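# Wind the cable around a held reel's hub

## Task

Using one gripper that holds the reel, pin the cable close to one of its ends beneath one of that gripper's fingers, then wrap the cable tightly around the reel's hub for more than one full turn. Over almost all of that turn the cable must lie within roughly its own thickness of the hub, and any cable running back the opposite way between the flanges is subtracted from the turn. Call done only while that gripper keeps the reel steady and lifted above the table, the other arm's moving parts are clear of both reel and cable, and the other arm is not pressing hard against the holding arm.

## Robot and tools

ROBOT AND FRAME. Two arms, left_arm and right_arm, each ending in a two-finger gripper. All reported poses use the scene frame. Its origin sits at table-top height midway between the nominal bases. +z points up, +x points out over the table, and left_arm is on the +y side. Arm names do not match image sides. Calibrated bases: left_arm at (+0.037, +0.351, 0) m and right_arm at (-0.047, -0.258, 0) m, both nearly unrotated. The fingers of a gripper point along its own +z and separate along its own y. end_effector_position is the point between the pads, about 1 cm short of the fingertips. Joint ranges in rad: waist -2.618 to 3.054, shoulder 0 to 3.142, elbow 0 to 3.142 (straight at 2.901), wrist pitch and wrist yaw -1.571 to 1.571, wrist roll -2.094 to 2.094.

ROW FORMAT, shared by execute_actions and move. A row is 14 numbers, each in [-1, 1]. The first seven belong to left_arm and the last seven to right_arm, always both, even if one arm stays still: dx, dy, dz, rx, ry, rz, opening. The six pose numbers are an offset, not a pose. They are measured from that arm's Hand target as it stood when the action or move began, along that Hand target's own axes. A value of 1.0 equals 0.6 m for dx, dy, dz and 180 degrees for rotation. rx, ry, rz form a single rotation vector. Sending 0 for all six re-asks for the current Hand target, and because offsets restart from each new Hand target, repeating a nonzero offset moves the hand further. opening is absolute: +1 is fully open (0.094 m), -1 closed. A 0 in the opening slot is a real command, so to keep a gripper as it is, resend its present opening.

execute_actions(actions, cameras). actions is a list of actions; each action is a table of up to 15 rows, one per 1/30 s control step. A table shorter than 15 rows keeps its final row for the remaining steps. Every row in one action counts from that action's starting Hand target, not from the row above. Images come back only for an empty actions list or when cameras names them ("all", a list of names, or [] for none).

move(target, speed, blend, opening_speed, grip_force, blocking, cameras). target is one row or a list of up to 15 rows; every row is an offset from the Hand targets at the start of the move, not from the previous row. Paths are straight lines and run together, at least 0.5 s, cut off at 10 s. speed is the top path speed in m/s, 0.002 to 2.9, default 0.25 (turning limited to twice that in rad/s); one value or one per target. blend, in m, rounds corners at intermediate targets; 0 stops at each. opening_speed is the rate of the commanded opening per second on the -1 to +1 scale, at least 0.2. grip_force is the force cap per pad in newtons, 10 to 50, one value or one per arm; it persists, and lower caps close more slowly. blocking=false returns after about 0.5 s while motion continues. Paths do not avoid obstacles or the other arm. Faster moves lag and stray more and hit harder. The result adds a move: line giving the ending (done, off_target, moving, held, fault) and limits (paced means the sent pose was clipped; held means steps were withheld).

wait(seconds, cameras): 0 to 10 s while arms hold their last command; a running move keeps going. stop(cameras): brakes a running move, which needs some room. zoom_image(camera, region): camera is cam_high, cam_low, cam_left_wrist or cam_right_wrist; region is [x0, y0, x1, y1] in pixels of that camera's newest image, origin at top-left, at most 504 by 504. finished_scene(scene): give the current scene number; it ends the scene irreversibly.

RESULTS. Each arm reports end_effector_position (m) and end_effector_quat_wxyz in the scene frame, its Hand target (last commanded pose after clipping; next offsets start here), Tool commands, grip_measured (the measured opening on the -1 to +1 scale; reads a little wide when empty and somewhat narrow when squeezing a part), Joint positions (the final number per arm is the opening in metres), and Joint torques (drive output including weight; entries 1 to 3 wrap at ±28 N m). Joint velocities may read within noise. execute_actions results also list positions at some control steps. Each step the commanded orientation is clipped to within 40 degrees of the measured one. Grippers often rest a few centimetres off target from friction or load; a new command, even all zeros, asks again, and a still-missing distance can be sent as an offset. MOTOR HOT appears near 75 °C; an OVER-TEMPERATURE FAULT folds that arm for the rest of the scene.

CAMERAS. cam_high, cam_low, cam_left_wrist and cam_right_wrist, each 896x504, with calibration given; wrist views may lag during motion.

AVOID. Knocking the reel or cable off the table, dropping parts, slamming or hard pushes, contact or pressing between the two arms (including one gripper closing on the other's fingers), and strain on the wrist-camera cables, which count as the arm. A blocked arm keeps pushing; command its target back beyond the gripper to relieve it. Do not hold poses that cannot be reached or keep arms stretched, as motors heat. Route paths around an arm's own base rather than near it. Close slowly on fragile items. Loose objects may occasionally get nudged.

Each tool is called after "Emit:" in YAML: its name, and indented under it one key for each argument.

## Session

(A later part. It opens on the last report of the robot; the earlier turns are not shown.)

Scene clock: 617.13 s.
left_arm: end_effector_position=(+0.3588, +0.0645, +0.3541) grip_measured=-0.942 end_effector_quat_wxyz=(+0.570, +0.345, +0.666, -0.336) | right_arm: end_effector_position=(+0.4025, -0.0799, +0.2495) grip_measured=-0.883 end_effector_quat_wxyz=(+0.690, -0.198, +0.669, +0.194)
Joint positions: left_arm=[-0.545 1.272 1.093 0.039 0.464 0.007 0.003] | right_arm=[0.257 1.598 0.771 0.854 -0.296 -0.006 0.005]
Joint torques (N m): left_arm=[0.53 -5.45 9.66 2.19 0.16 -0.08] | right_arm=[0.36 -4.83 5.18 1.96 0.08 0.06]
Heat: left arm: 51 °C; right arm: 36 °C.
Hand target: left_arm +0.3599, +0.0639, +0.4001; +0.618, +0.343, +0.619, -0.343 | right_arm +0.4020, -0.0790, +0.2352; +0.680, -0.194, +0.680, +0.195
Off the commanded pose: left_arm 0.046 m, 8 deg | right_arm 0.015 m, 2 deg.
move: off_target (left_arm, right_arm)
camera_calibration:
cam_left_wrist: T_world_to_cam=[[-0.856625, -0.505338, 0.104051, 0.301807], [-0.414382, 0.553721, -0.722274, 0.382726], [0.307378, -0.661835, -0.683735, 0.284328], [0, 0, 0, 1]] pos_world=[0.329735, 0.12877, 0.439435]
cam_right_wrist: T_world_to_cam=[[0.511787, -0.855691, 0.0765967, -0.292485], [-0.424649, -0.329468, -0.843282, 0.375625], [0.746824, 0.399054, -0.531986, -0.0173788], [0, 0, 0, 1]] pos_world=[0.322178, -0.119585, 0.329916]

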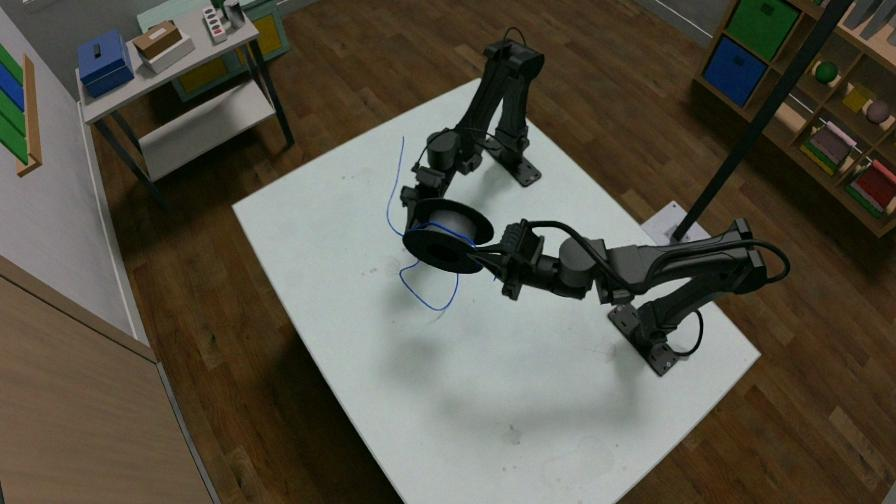

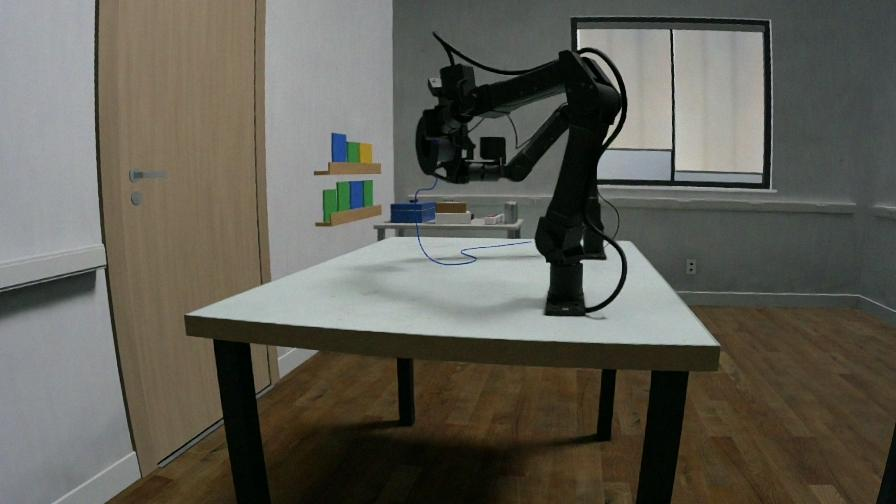

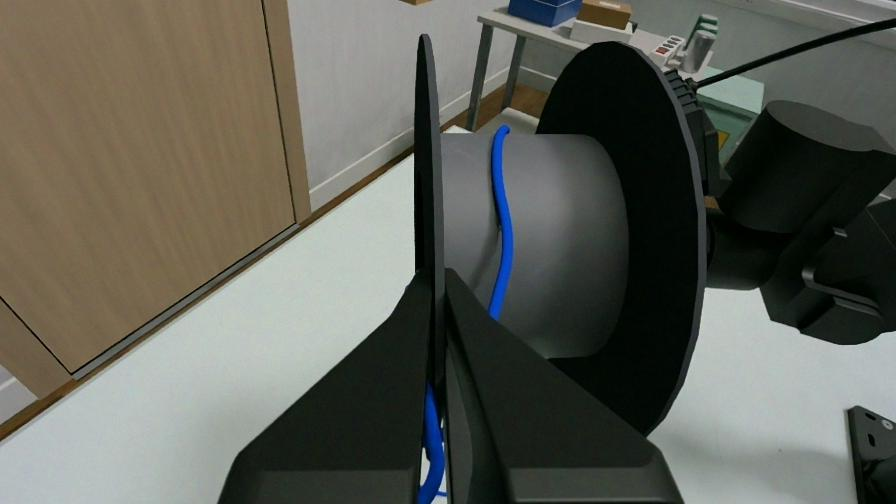

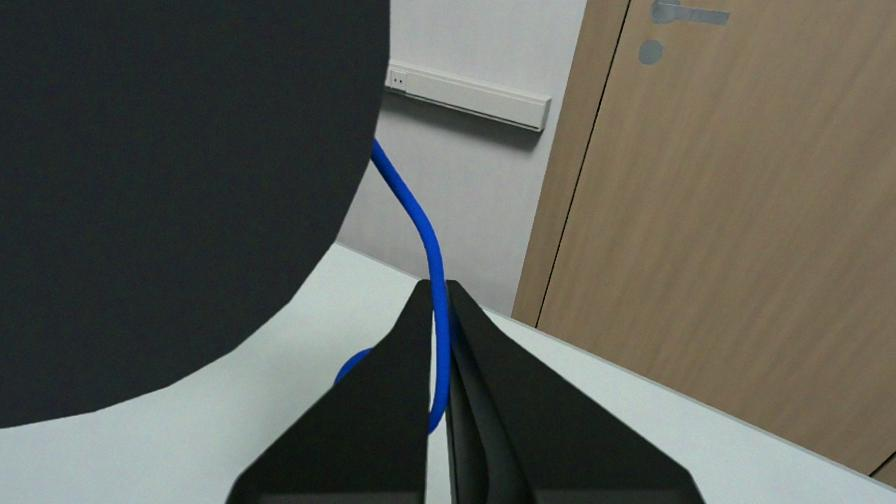

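Emit:
move:
  target: [0,0,0,0,0,0,-1,0.0753,0.1407,-0.0233,0,0,0,-0.88]
  speed: 0.06
  cameras: ["all"]

Emit:
zoom_image:
  camera: "cam_high"
  region: [390, 150, 560, 320]

Emit:
zoom_image:
  camera: "cam_low"
  region: [380, 80, 540, 280]

Scene clock: 620.67 s.
left_arm: end_effector_position=(+0.3588, +0.0645, +0.3538) grip_measured=-0.942 end_effector_quat_wxyz=(+0.569, +0.345, +0.666, -0.336) | right_arm: end_effector_position=(+0.3476, -0.0152, +0.1977) grip_measured=-0.883 end_effector_quat_wxyz=(+0.684, -0.196, +0.676, +0.194)
Joint positions: left_arm=[-0.545 1.272 1.093 0.038 0.464 0.007 0.003] | right_arm=[0.535 1.655 0.583 1.081 -0.014 -0.005 0.005]
Joint torques (N m): left_arm=[0.57 -5.46 9.61 2.2 0.16 -0.08] | right_arm=[0.47 -4.96 4.72 2.14 -0.08 0.04]
Heat: left arm: 51 °C; right arm: 35 °C.
Hand target: left_arm +0.3599, +0.0639, +0.4002; +0.618, +0.343, +0.619, -0.343 | right_arm +0.3454, -0.0146, +0.1900; +0.680, -0.194, +0.680, +0.195
Off the commanded pose: left_arm 0.046 m, 8 deg | right_arm 0.008 m, 1 deg.
move: off_target (left_arm)
camera_calibration:
cam_left_wrist: T_world_to_cam=[[-0.856534, -0.505376, 0.104614, 0.301556], [-0.415094, 0.554162, -0.721528, 0.382427], [0.30667, -0.661437, -0.684437, 0.28468], [0, 0, 0, 1]] pos_world=[0.329733, 0.12877, 0.439231]
cam_right_wrist: T_world_to_cam=[[0.509925, -0.857489, 0.0684734, -0.202809], [-0.441337, -0.329113, -0.834809, 0.334095], [0.738375, 0.39547, -0.546265, -0.024225], [0, 0, 0, 1]] pos_world=[0.268753, -0.0543706, 0.27956]

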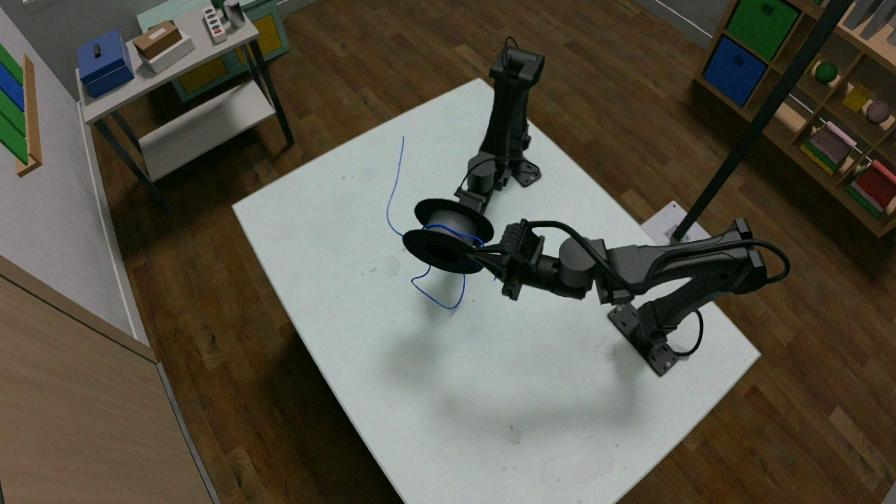

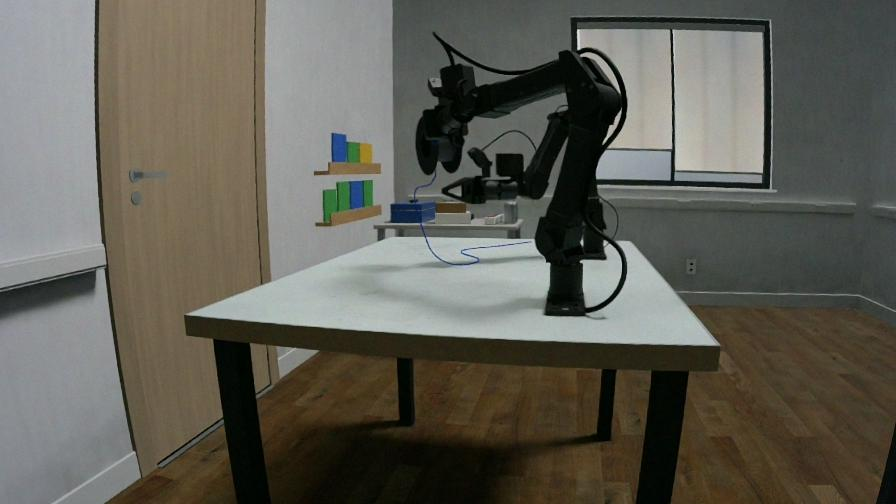

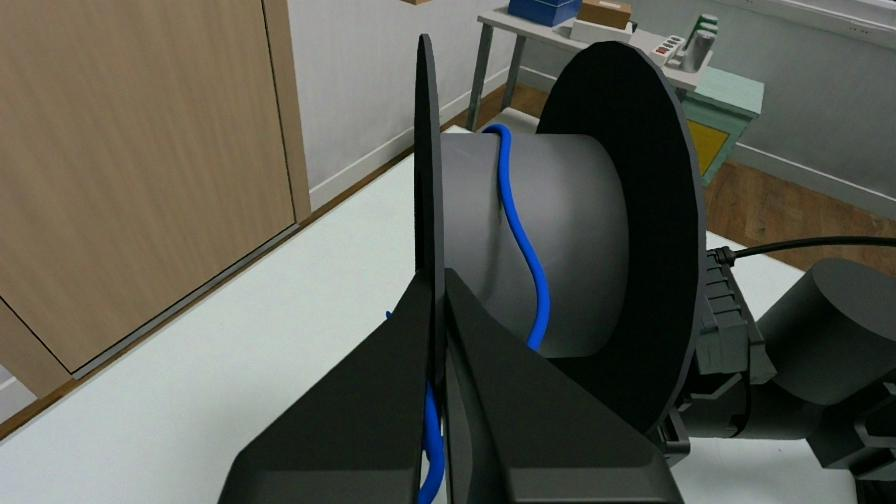

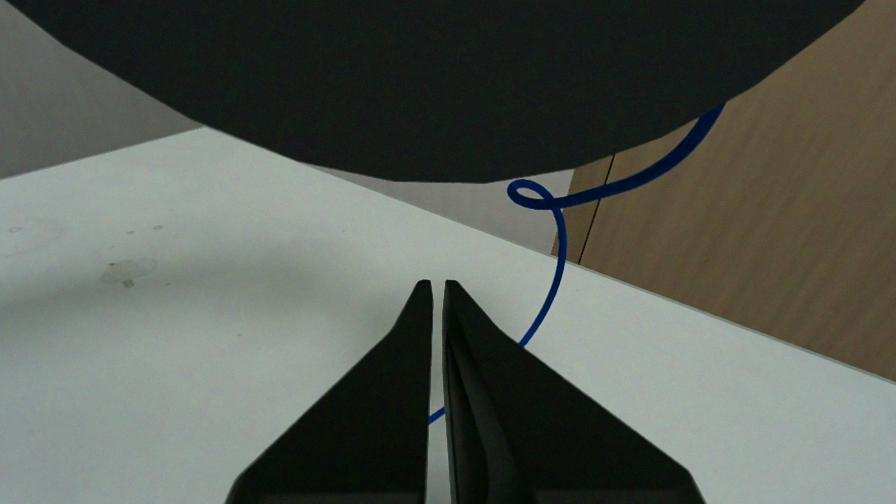

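Scaled by 2.965 from the camera's 896x504 image, which has a finer 1280x720 frame.

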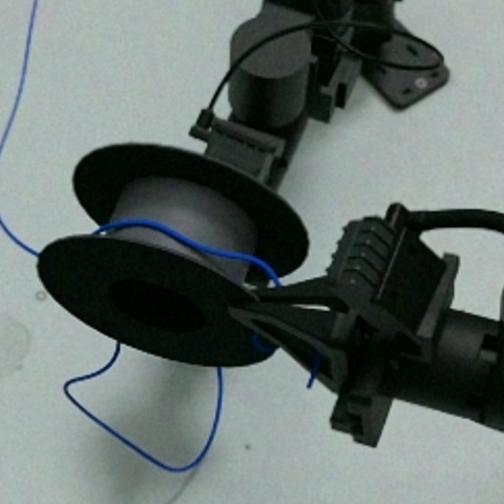

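Scaled by 2.520 from the camera's 896x504 image, which has a finer 1280x720 frame.

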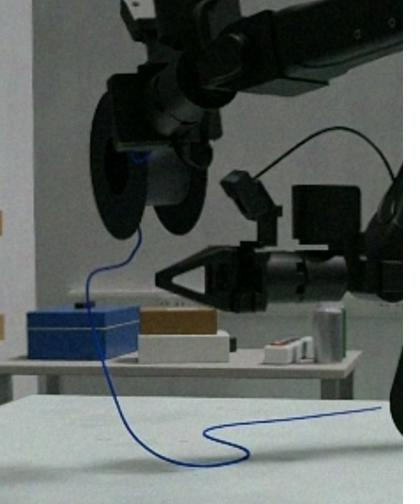

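Emit:
move:
  target:
    - [0,0,0,0,0,0,-1,0.0225,-0.0357,-0.169,0,0,0,-0.8]
    - [0,0,0,0,0,0,-1,0.0525,-0.0857,-0.0693,0,0,0.1667,1]
  speed: 0.1
  cameras: ["all"]

Emit:
zoom_image:
  camera: "cam_low"
  region: [380, 80, 540, 280]

Scene clock: 631.20 s.
left_arm: end_effector_position=(+0.3588, +0.0645, +0.3538) grip_measured=-0.942 end_effector_quat_wxyz=(+0.569, +0.345, +0.666, -0.336) | right_arm: end_effector_position=(+0.3309, -0.0805, +0.1506) grip_measured=+0.997 end_effector_quat_wxyz=(+0.596, -0.011, +0.717, +0.361)
Joint positions: left_arm=[-0.545 1.272 1.093 0.038 0.464 0.007 0.003] | right_arm=[0.335 1.687 0.363 1.295 -0.216 0.524 0.094]
Joint torques (N m): left_arm=[0.53 -5.45 9.65 2.19 0.15 -0.08] | right_arm=[-0.84 -3.93 7.08 2.13 -0.11 -0.02]
Heat: left arm: 51 °C; right arm: 36 °C.
Hand target: left_arm +0.3599, +0.0639, +0.4002; +0.618, +0.343, +0.619, -0.343 | right_arm +0.3374, -0.0802, +0.1584; +0.606, -0.012, +0.707, +0.365
Off the commanded pose: left_arm 0.046 m, 8 deg | right_arm 0.010 m, 2 deg.
move: off_target (left_arm)
camera_calibration:
cam_left_wrist: T_world_to_cam=[[-0.856534, -0.505376, 0.104614, 0.301556], [-0.415094, 0.554162, -0.721528, 0.382427], [0.30667, -0.661437, -0.684437, 0.28468], [0, 0, 0, 1]] pos_world=[0.329733, 0.12877, 0.439231]
cam_right_wrist: T_world_to_cam=[[0.445151, -0.774639, -0.449194, -0.140955], [-0.693334, 0.0192899, -0.720358, 0.360102], [0.566682, 0.63211, -0.528497, 0.0614798], [0, 0, 0, 1]] pos_world=[0.277578, -0.154998, 0.228578]

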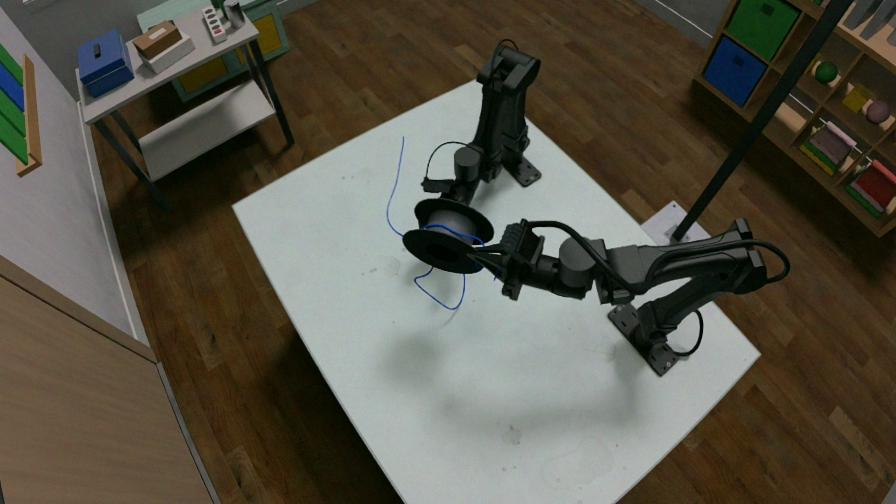

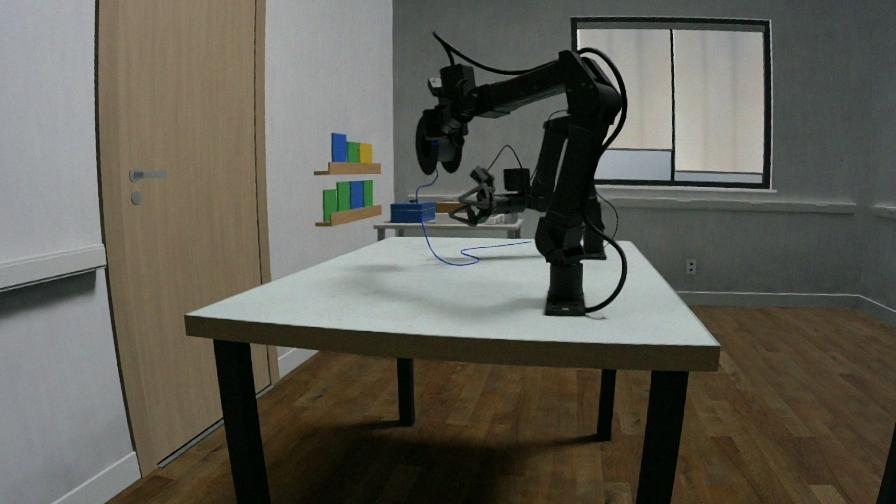

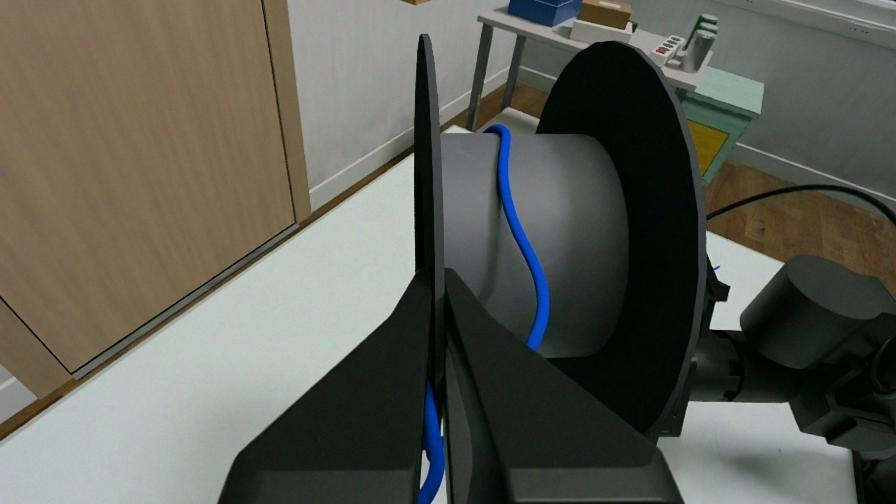

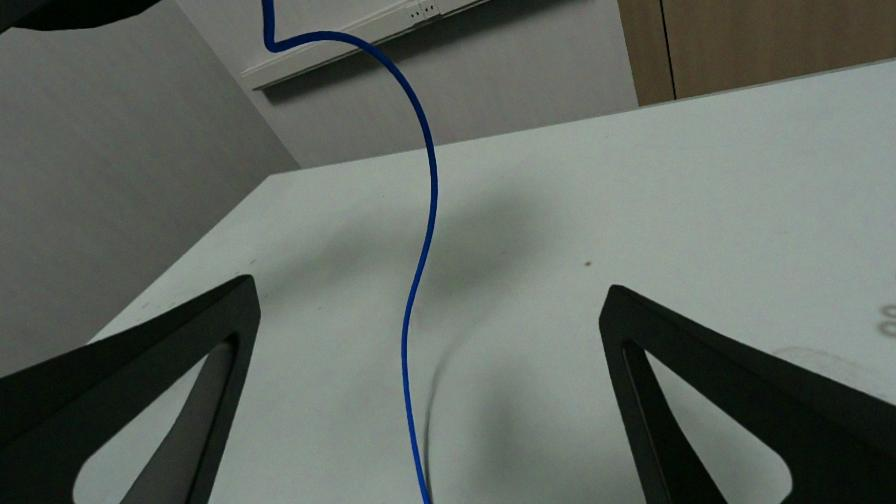

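Scaled by 2.520 from the camera's 896x504 image, which has a finer 1280x720 frame.

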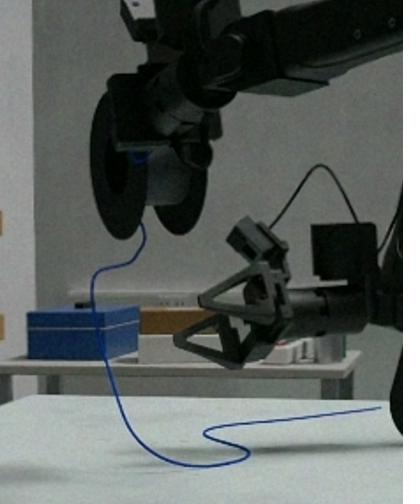

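Emit:
move:
  target: [0,0,0,0,0,0,-1,0,0,0.16,0,0,0,1]
  speed: 0.1
  cameras: ["cam_low","cam_right_wrist"]

Emit:
zoom_image:
  camera: "cam_low"
  region: [380, 80, 540, 280]

Scene clock: 634.00 s.
left_arm: end_effector_position=(+0.3588, +0.0645, +0.3538) grip_measured=-0.942 end_effector_quat_wxyz=(+0.569, +0.345, +0.666, -0.336) | right_arm: end_effector_position=(+0.4141, -0.0344, +0.1624) grip_measured=+0.997 end_effector_quat_wxyz=(+0.610, -0.012, +0.703, +0.365)
Joint positions: left_arm=[-0.545 1.272 1.093 0.038 0.464 0.007 0.003] | right_arm=[0.383 1.942 0.753 1.199 -0.165 0.524 0.094]
Joint torques (N m): left_arm=[0.54 -5.44 9.62 2.2 0.16 -0.09] | right_arm=[0.27 -6.61 8.16 1.77 0 0]
Heat: left arm: 51 °C; right arm: 36 °C.
Hand target: left_arm +0.3599, +0.0639, +0.4002; +0.618, +0.343, +0.619, -0.343 | right_arm +0.4188, -0.0294, +0.1585; +0.606, -0.012, +0.707, +0.365
Off the commanded pose: left_arm 0.046 m, 8 deg | right_arm 0.008 m, 1 deg.
move: off_target (left_arm)
camera_calibration:
cam_right_wrist: T_world_to_cam=[[0.459752, -0.769472, -0.443329, -0.143833], [-0.665916, 0.0315587, -0.745359, 0.418481], [0.587524, 0.6379, -0.497894, -0.0219956], [0, 0, 0, 1]] pos_world=[0.357723, -0.109851, 0.237201]
Images, in order (width x height): cam_low 896x504, cam_right_wrist 896x504.

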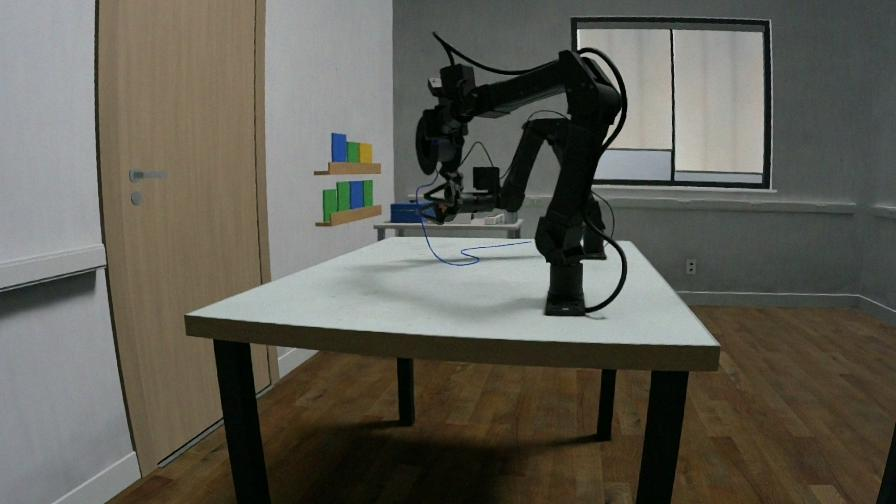

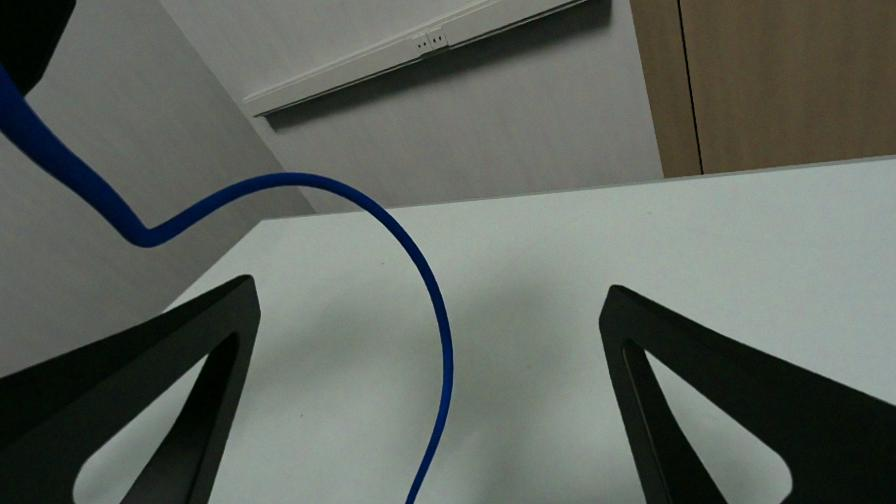

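Scaled by 2.520 from the camera's 896x504 image, which has a finer 1280x720 frame.

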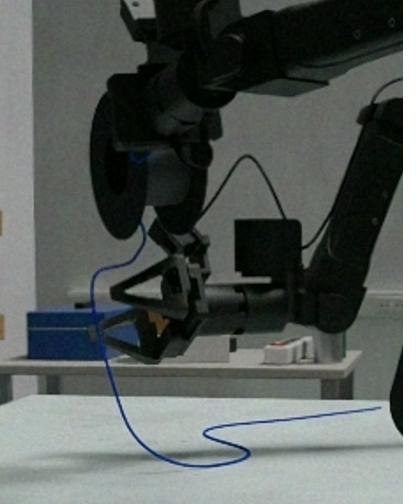

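Emit:
move:
  target:
    - [0,0,0,0,0,0,-1,0,0,0.035,0,0,0,1]
    - [0,0,0,0,0,0,-1,0,0,0.035,0,0,0,-0.6]
  speed: 0.08
  cameras: ["cam_low","cam_right_wrist"]

Emit:
zoom_image:
  camera: "cam_low"
  region: [380, 80, 540, 280]

Scene clock: 636.07 s.
left_arm: end_effector_position=(+0.3588, +0.0645, +0.3538) grip_measured=-0.942 end_effector_quat_wxyz=(+0.569, +0.345, +0.666, -0.336) | right_arm: end_effector_position=(+0.4319, -0.0235, +0.1626) grip_measured=-0.597 end_effector_quat_wxyz=(+0.610, -0.012, +0.703, +0.365)
Joint positions: left_arm=[-0.545 1.272 1.093 0.038 0.464 0.007 0.003] | right_arm=[0.392 1.995 0.844 1.161 -0.156 0.524 0.019]
Joint torques (N m): left_arm=[0.5 -5.42 9.61 2.21 0.15 -0.08] | right_arm=[0.61 -6.94 8.2 1.75 0.01 0.02]
Heat: left arm: 51 °C; right arm: 36 °C.
Hand target: left_arm +0.3599, +0.0639, +0.4002; +0.618, +0.343, +0.619, -0.343 | right_arm +0.4366, -0.0182, +0.1586; +0.606, -0.012, +0.707, +0.365
Off the commanded pose: left_arm 0.046 m, 8 deg | right_arm 0.008 m, 1 deg.
move: off_target (left_arm)
camera_calibration:
cam_right_wrist: T_world_to_cam=[[0.459609, -0.769517, -0.4434, -0.14343], [-0.666145, 0.0314958, -0.745157, 0.430246], [0.587376, 0.637849, -0.498134, -0.0391506], [0, 0, 0, 1]] pos_world=[0.375524, -0.098951, 0.237502]
Images, in order (width x height): cam_low 896x504, cam_right_wrist 896x504.

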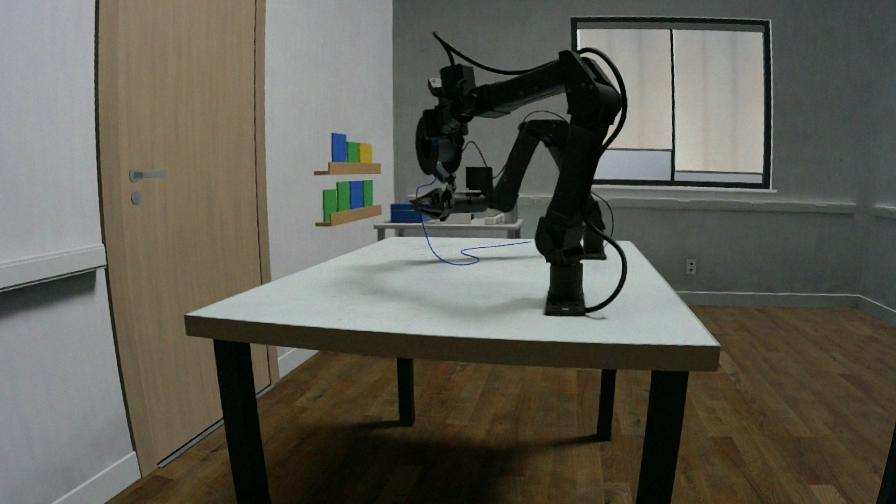

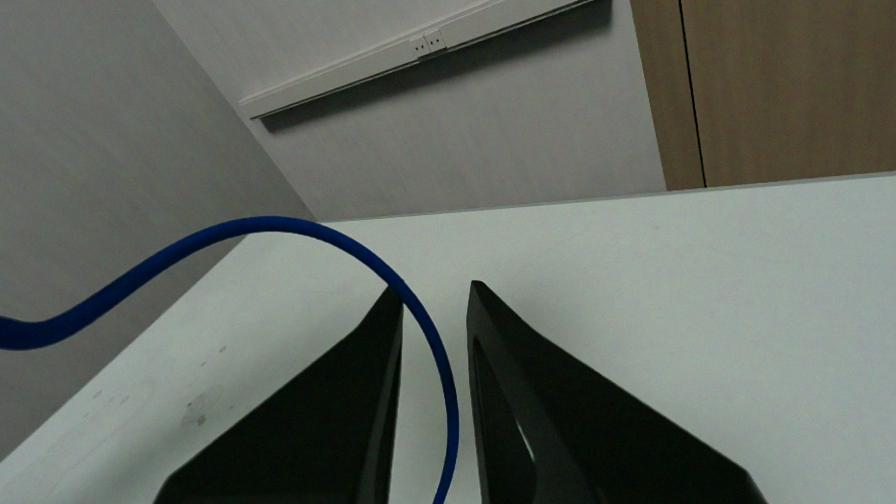

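Scaled by 2.520 from the camera's 896x504 image, which has a finer 1280x720 frame.

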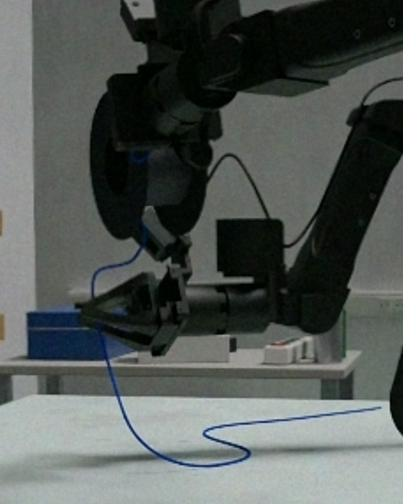

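Emit:
move:
  target: [0,0,0,0,0,0,-1,0,0,0,0,0,0,-1]
  speed: 0.08
  cameras: ["cam_low","cam_right_wrist","cam_high"]

Emit:
zoom_image:
  camera: "cam_low"
  region: [380, 80, 540, 280]

Emit:
zoom_image:
  camera: "cam_high"
  region: [390, 150, 560, 320]

Scene clock: 637.27 s.
left_arm: end_effector_position=(+0.3588, +0.0645, +0.3538) grip_measured=-0.942 end_effector_quat_wxyz=(+0.569, +0.345, +0.666, -0.336) | right_arm: end_effector_position=(+0.4319, -0.0235, +0.1626) grip_measured=-0.937 end_effector_quat_wxyz=(+0.610, -0.012, +0.703, +0.365)
Joint positions: left_arm=[-0.545 1.272 1.093 0.038 0.464 0.007 0.003] | right_arm=[0.392 1.995 0.844 1.161 -0.156 0.524 0.003]
Joint torques (N m): left_arm=[0.54 -5.46 9.59 2.2 0.16 -0.08] | right_arm=[0.49 -7.01 8.23 1.78 0.04 0.01]
Heat: left arm: 51 °C; right arm: 36 °C.
Hand target: left_arm +0.3599, +0.0639, +0.4002; +0.618, +0.343, +0.619, -0.343 | right_arm +0.4366, -0.0182, +0.1586; +0.606, -0.012, +0.707, +0.365
Off the commanded pose: left_arm 0.046 m, 8 deg | right_arm 0.008 m, 1 deg.
move: off_target (left_arm)
camera_calibration:
cam_right_wrist: T_world_to_cam=[[0.459449, -0.769378, -0.443807, -0.143339], [-0.66637, 0.0317771, -0.744944, 0.430312], [0.587246, 0.638003, -0.49809, -0.0390332], [0, 0, 0, 1]] pos_world=[0.375526, -0.0990523, 0.237501]
Images, in order (width x height): cam_high 896x504, cam_low 896x504, cam_right_wrist 896x504.

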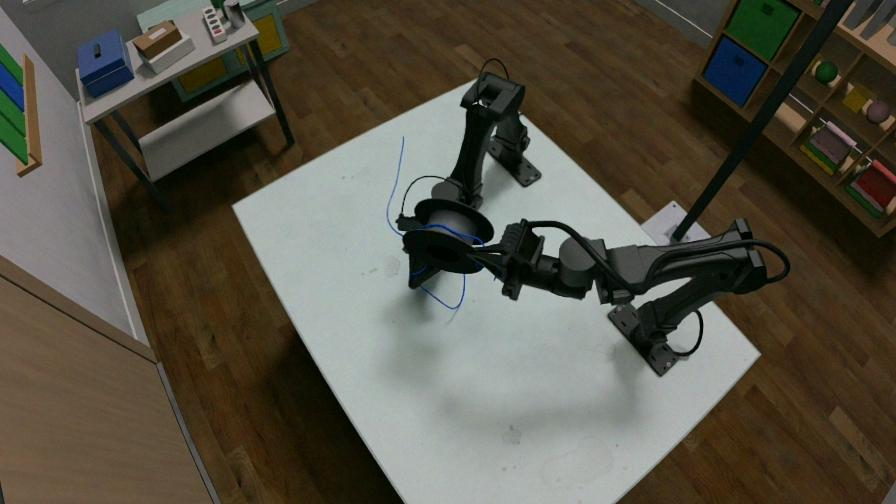

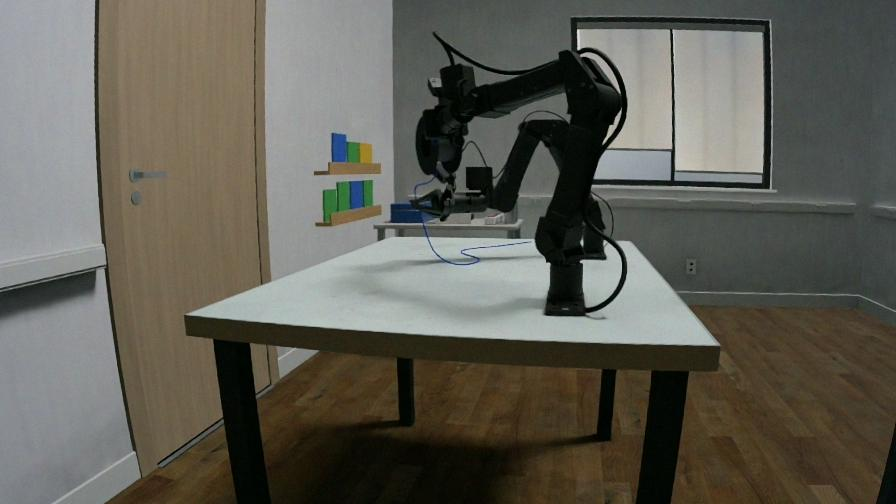

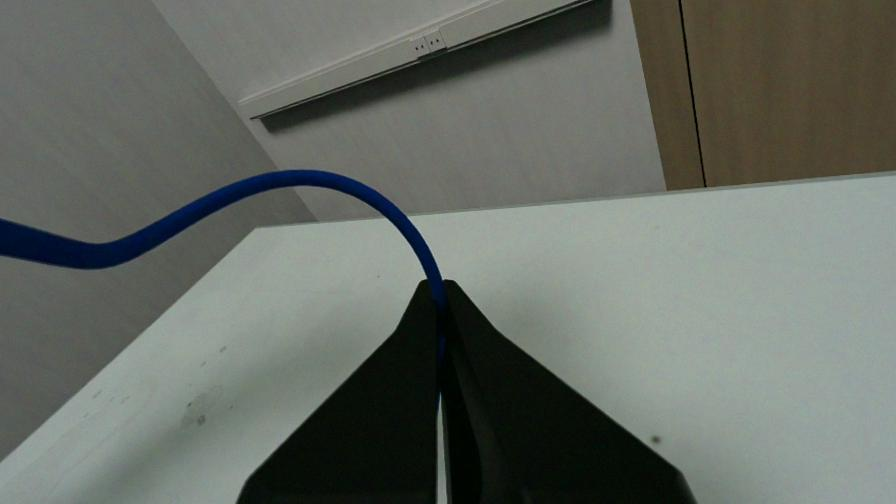

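Scaled by 2.520 from the camera's 896x504 image, which has a finer 1280x720 frame.

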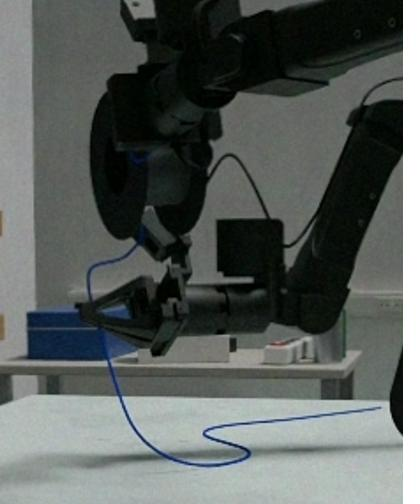

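Scaled by 2.965 from the camera's 896x504 image, which has a finer 1280x720 frame.

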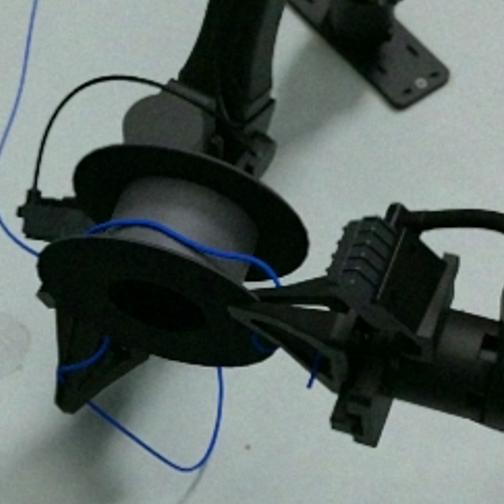

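Emit:
move:
  target:
    - [0,0,0,0,0,0,-1,0,0,0,0,0,0,-0.85]
    - [0,0,0,0,0,0,-1,0.132,-0.064,-0.0328,0,0,-0.1667,-0.85]
  speed: 0.06
  cameras: ["all"]

Emit:
zoom_image:
  camera: "cam_low"
  region: [380, 80, 540, 280]

Emit:
zoom_image:
  camera: "cam_high"
  region: [390, 150, 560, 320]

Scene clock: 646.40 s.
left_arm: end_effector_position=(+0.3588, +0.0645, +0.3538) grip_measured=-0.942 end_effector_quat_wxyz=(+0.569, +0.345, +0.666, -0.336) | right_arm: end_effector_position=(+0.4221, -0.0256, +0.0818) grip_measured=-0.853 end_effector_quat_wxyz=(+0.685, -0.190, +0.675, +0.196)
Joint positions: left_arm=[-0.545 1.272 1.093 0.038 0.464 0.007 0.003] | right_arm=[0.4 2.29 0.8 1.505 -0.145 0.006 0.007]
Joint torques (N m): left_arm=[0.53 -5.46 9.63 2.2 0.15 -0.08] | right_arm=[0.83 -7.23 2.59 2.14 0.05 0.04]
Heat: left arm: 51 °C; right arm: 36 °C.
Hand target: left_arm +0.3599, +0.0639, +0.4002; +0.618, +0.343, +0.619, -0.343 | right_arm +0.4165, -0.0231, +0.0708; +0.680, -0.194, +0.680, +0.195
Off the commanded pose: left_arm 0.046 m, 8 deg | right_arm 0.013 m, 1 deg.
move: off_target (left_arm, right_arm)
camera_calibration:
cam_left_wrist: T_world_to_cam=[[-0.856534, -0.505376, 0.104614, 0.301556], [-0.415094, 0.554162, -0.721528, 0.382427], [0.30667, -0.661437, -0.684437, 0.28468], [0, 0, 0, 1]] pos_world=[0.329733, 0.12877, 0.439231]
cam_right_wrist: T_world_to_cam=[[0.505783, -0.860617, 0.0593376, -0.239398], [-0.442917, -0.318096, -0.838236, 0.268011], [0.740275, 0.397684, -0.54207, -0.139487], [0, 0, 0, 1]] pos_world=[0.343049, -0.0653049, 0.16325]

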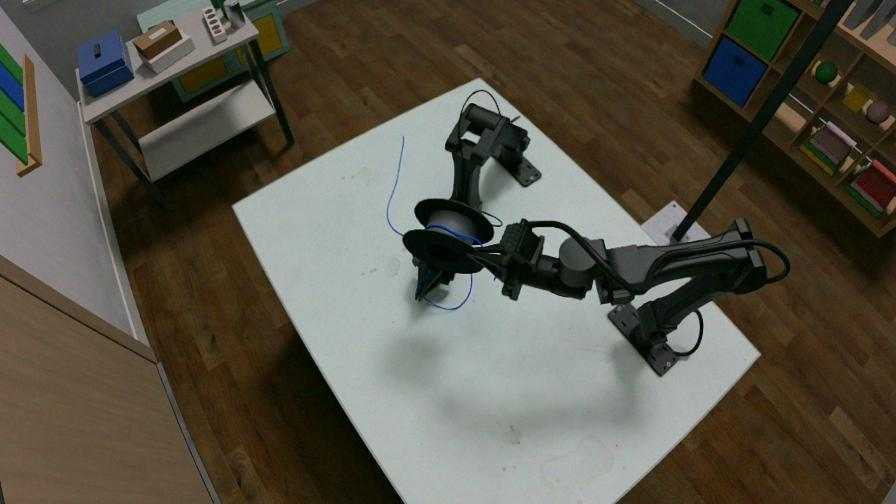

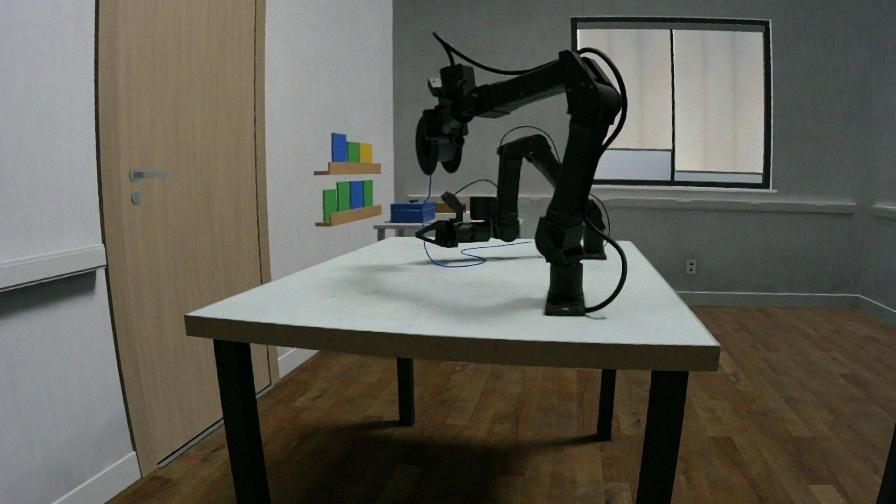

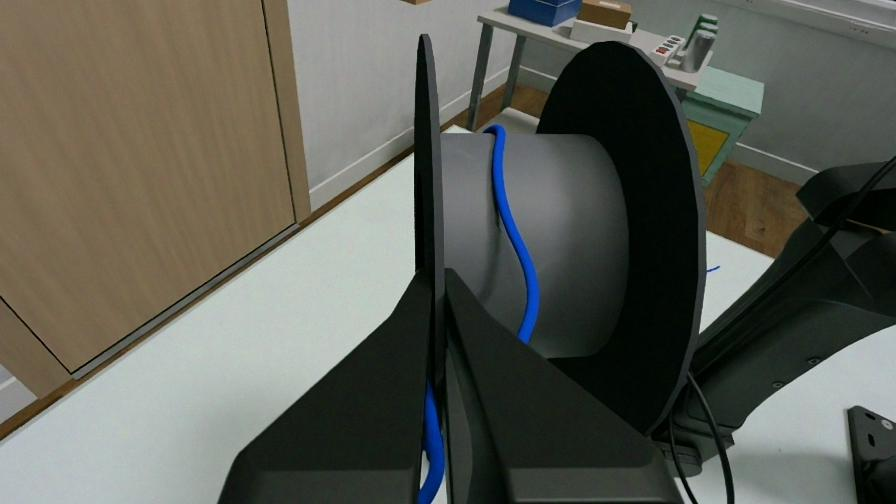

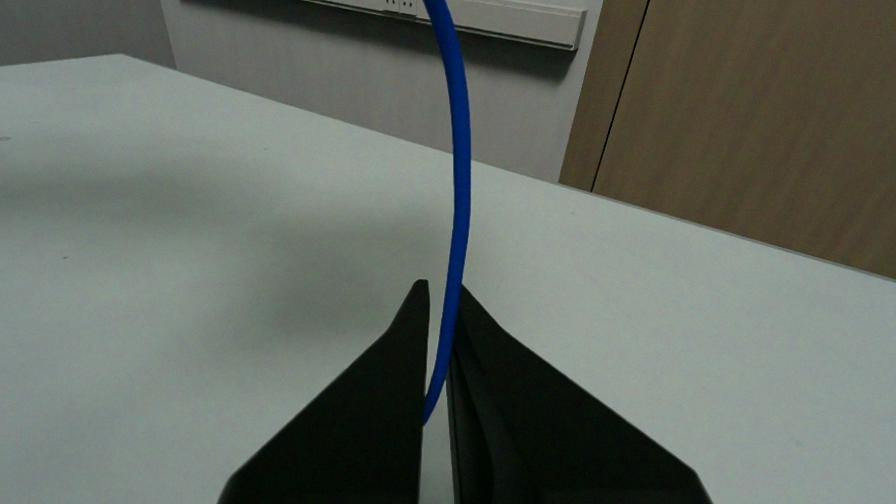

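Scaled by 2.520 from the camera's 896x504 image, which has a finer 1280x720 frame.

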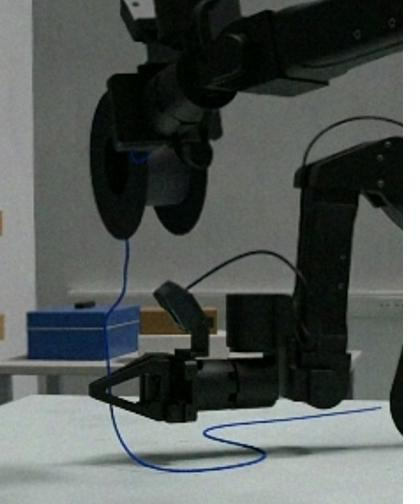

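Scaled by 2.965 from the camera's 896x504 image, which has a finer 1280x720 frame.

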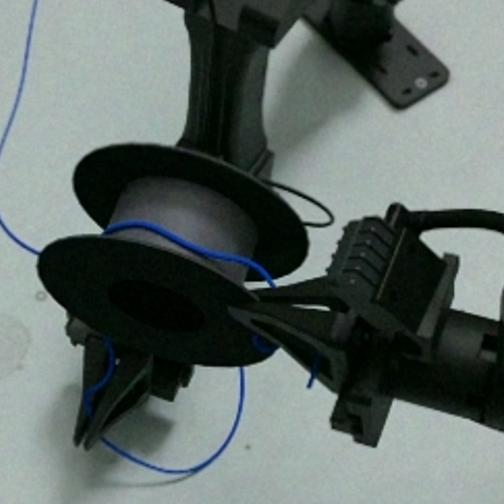

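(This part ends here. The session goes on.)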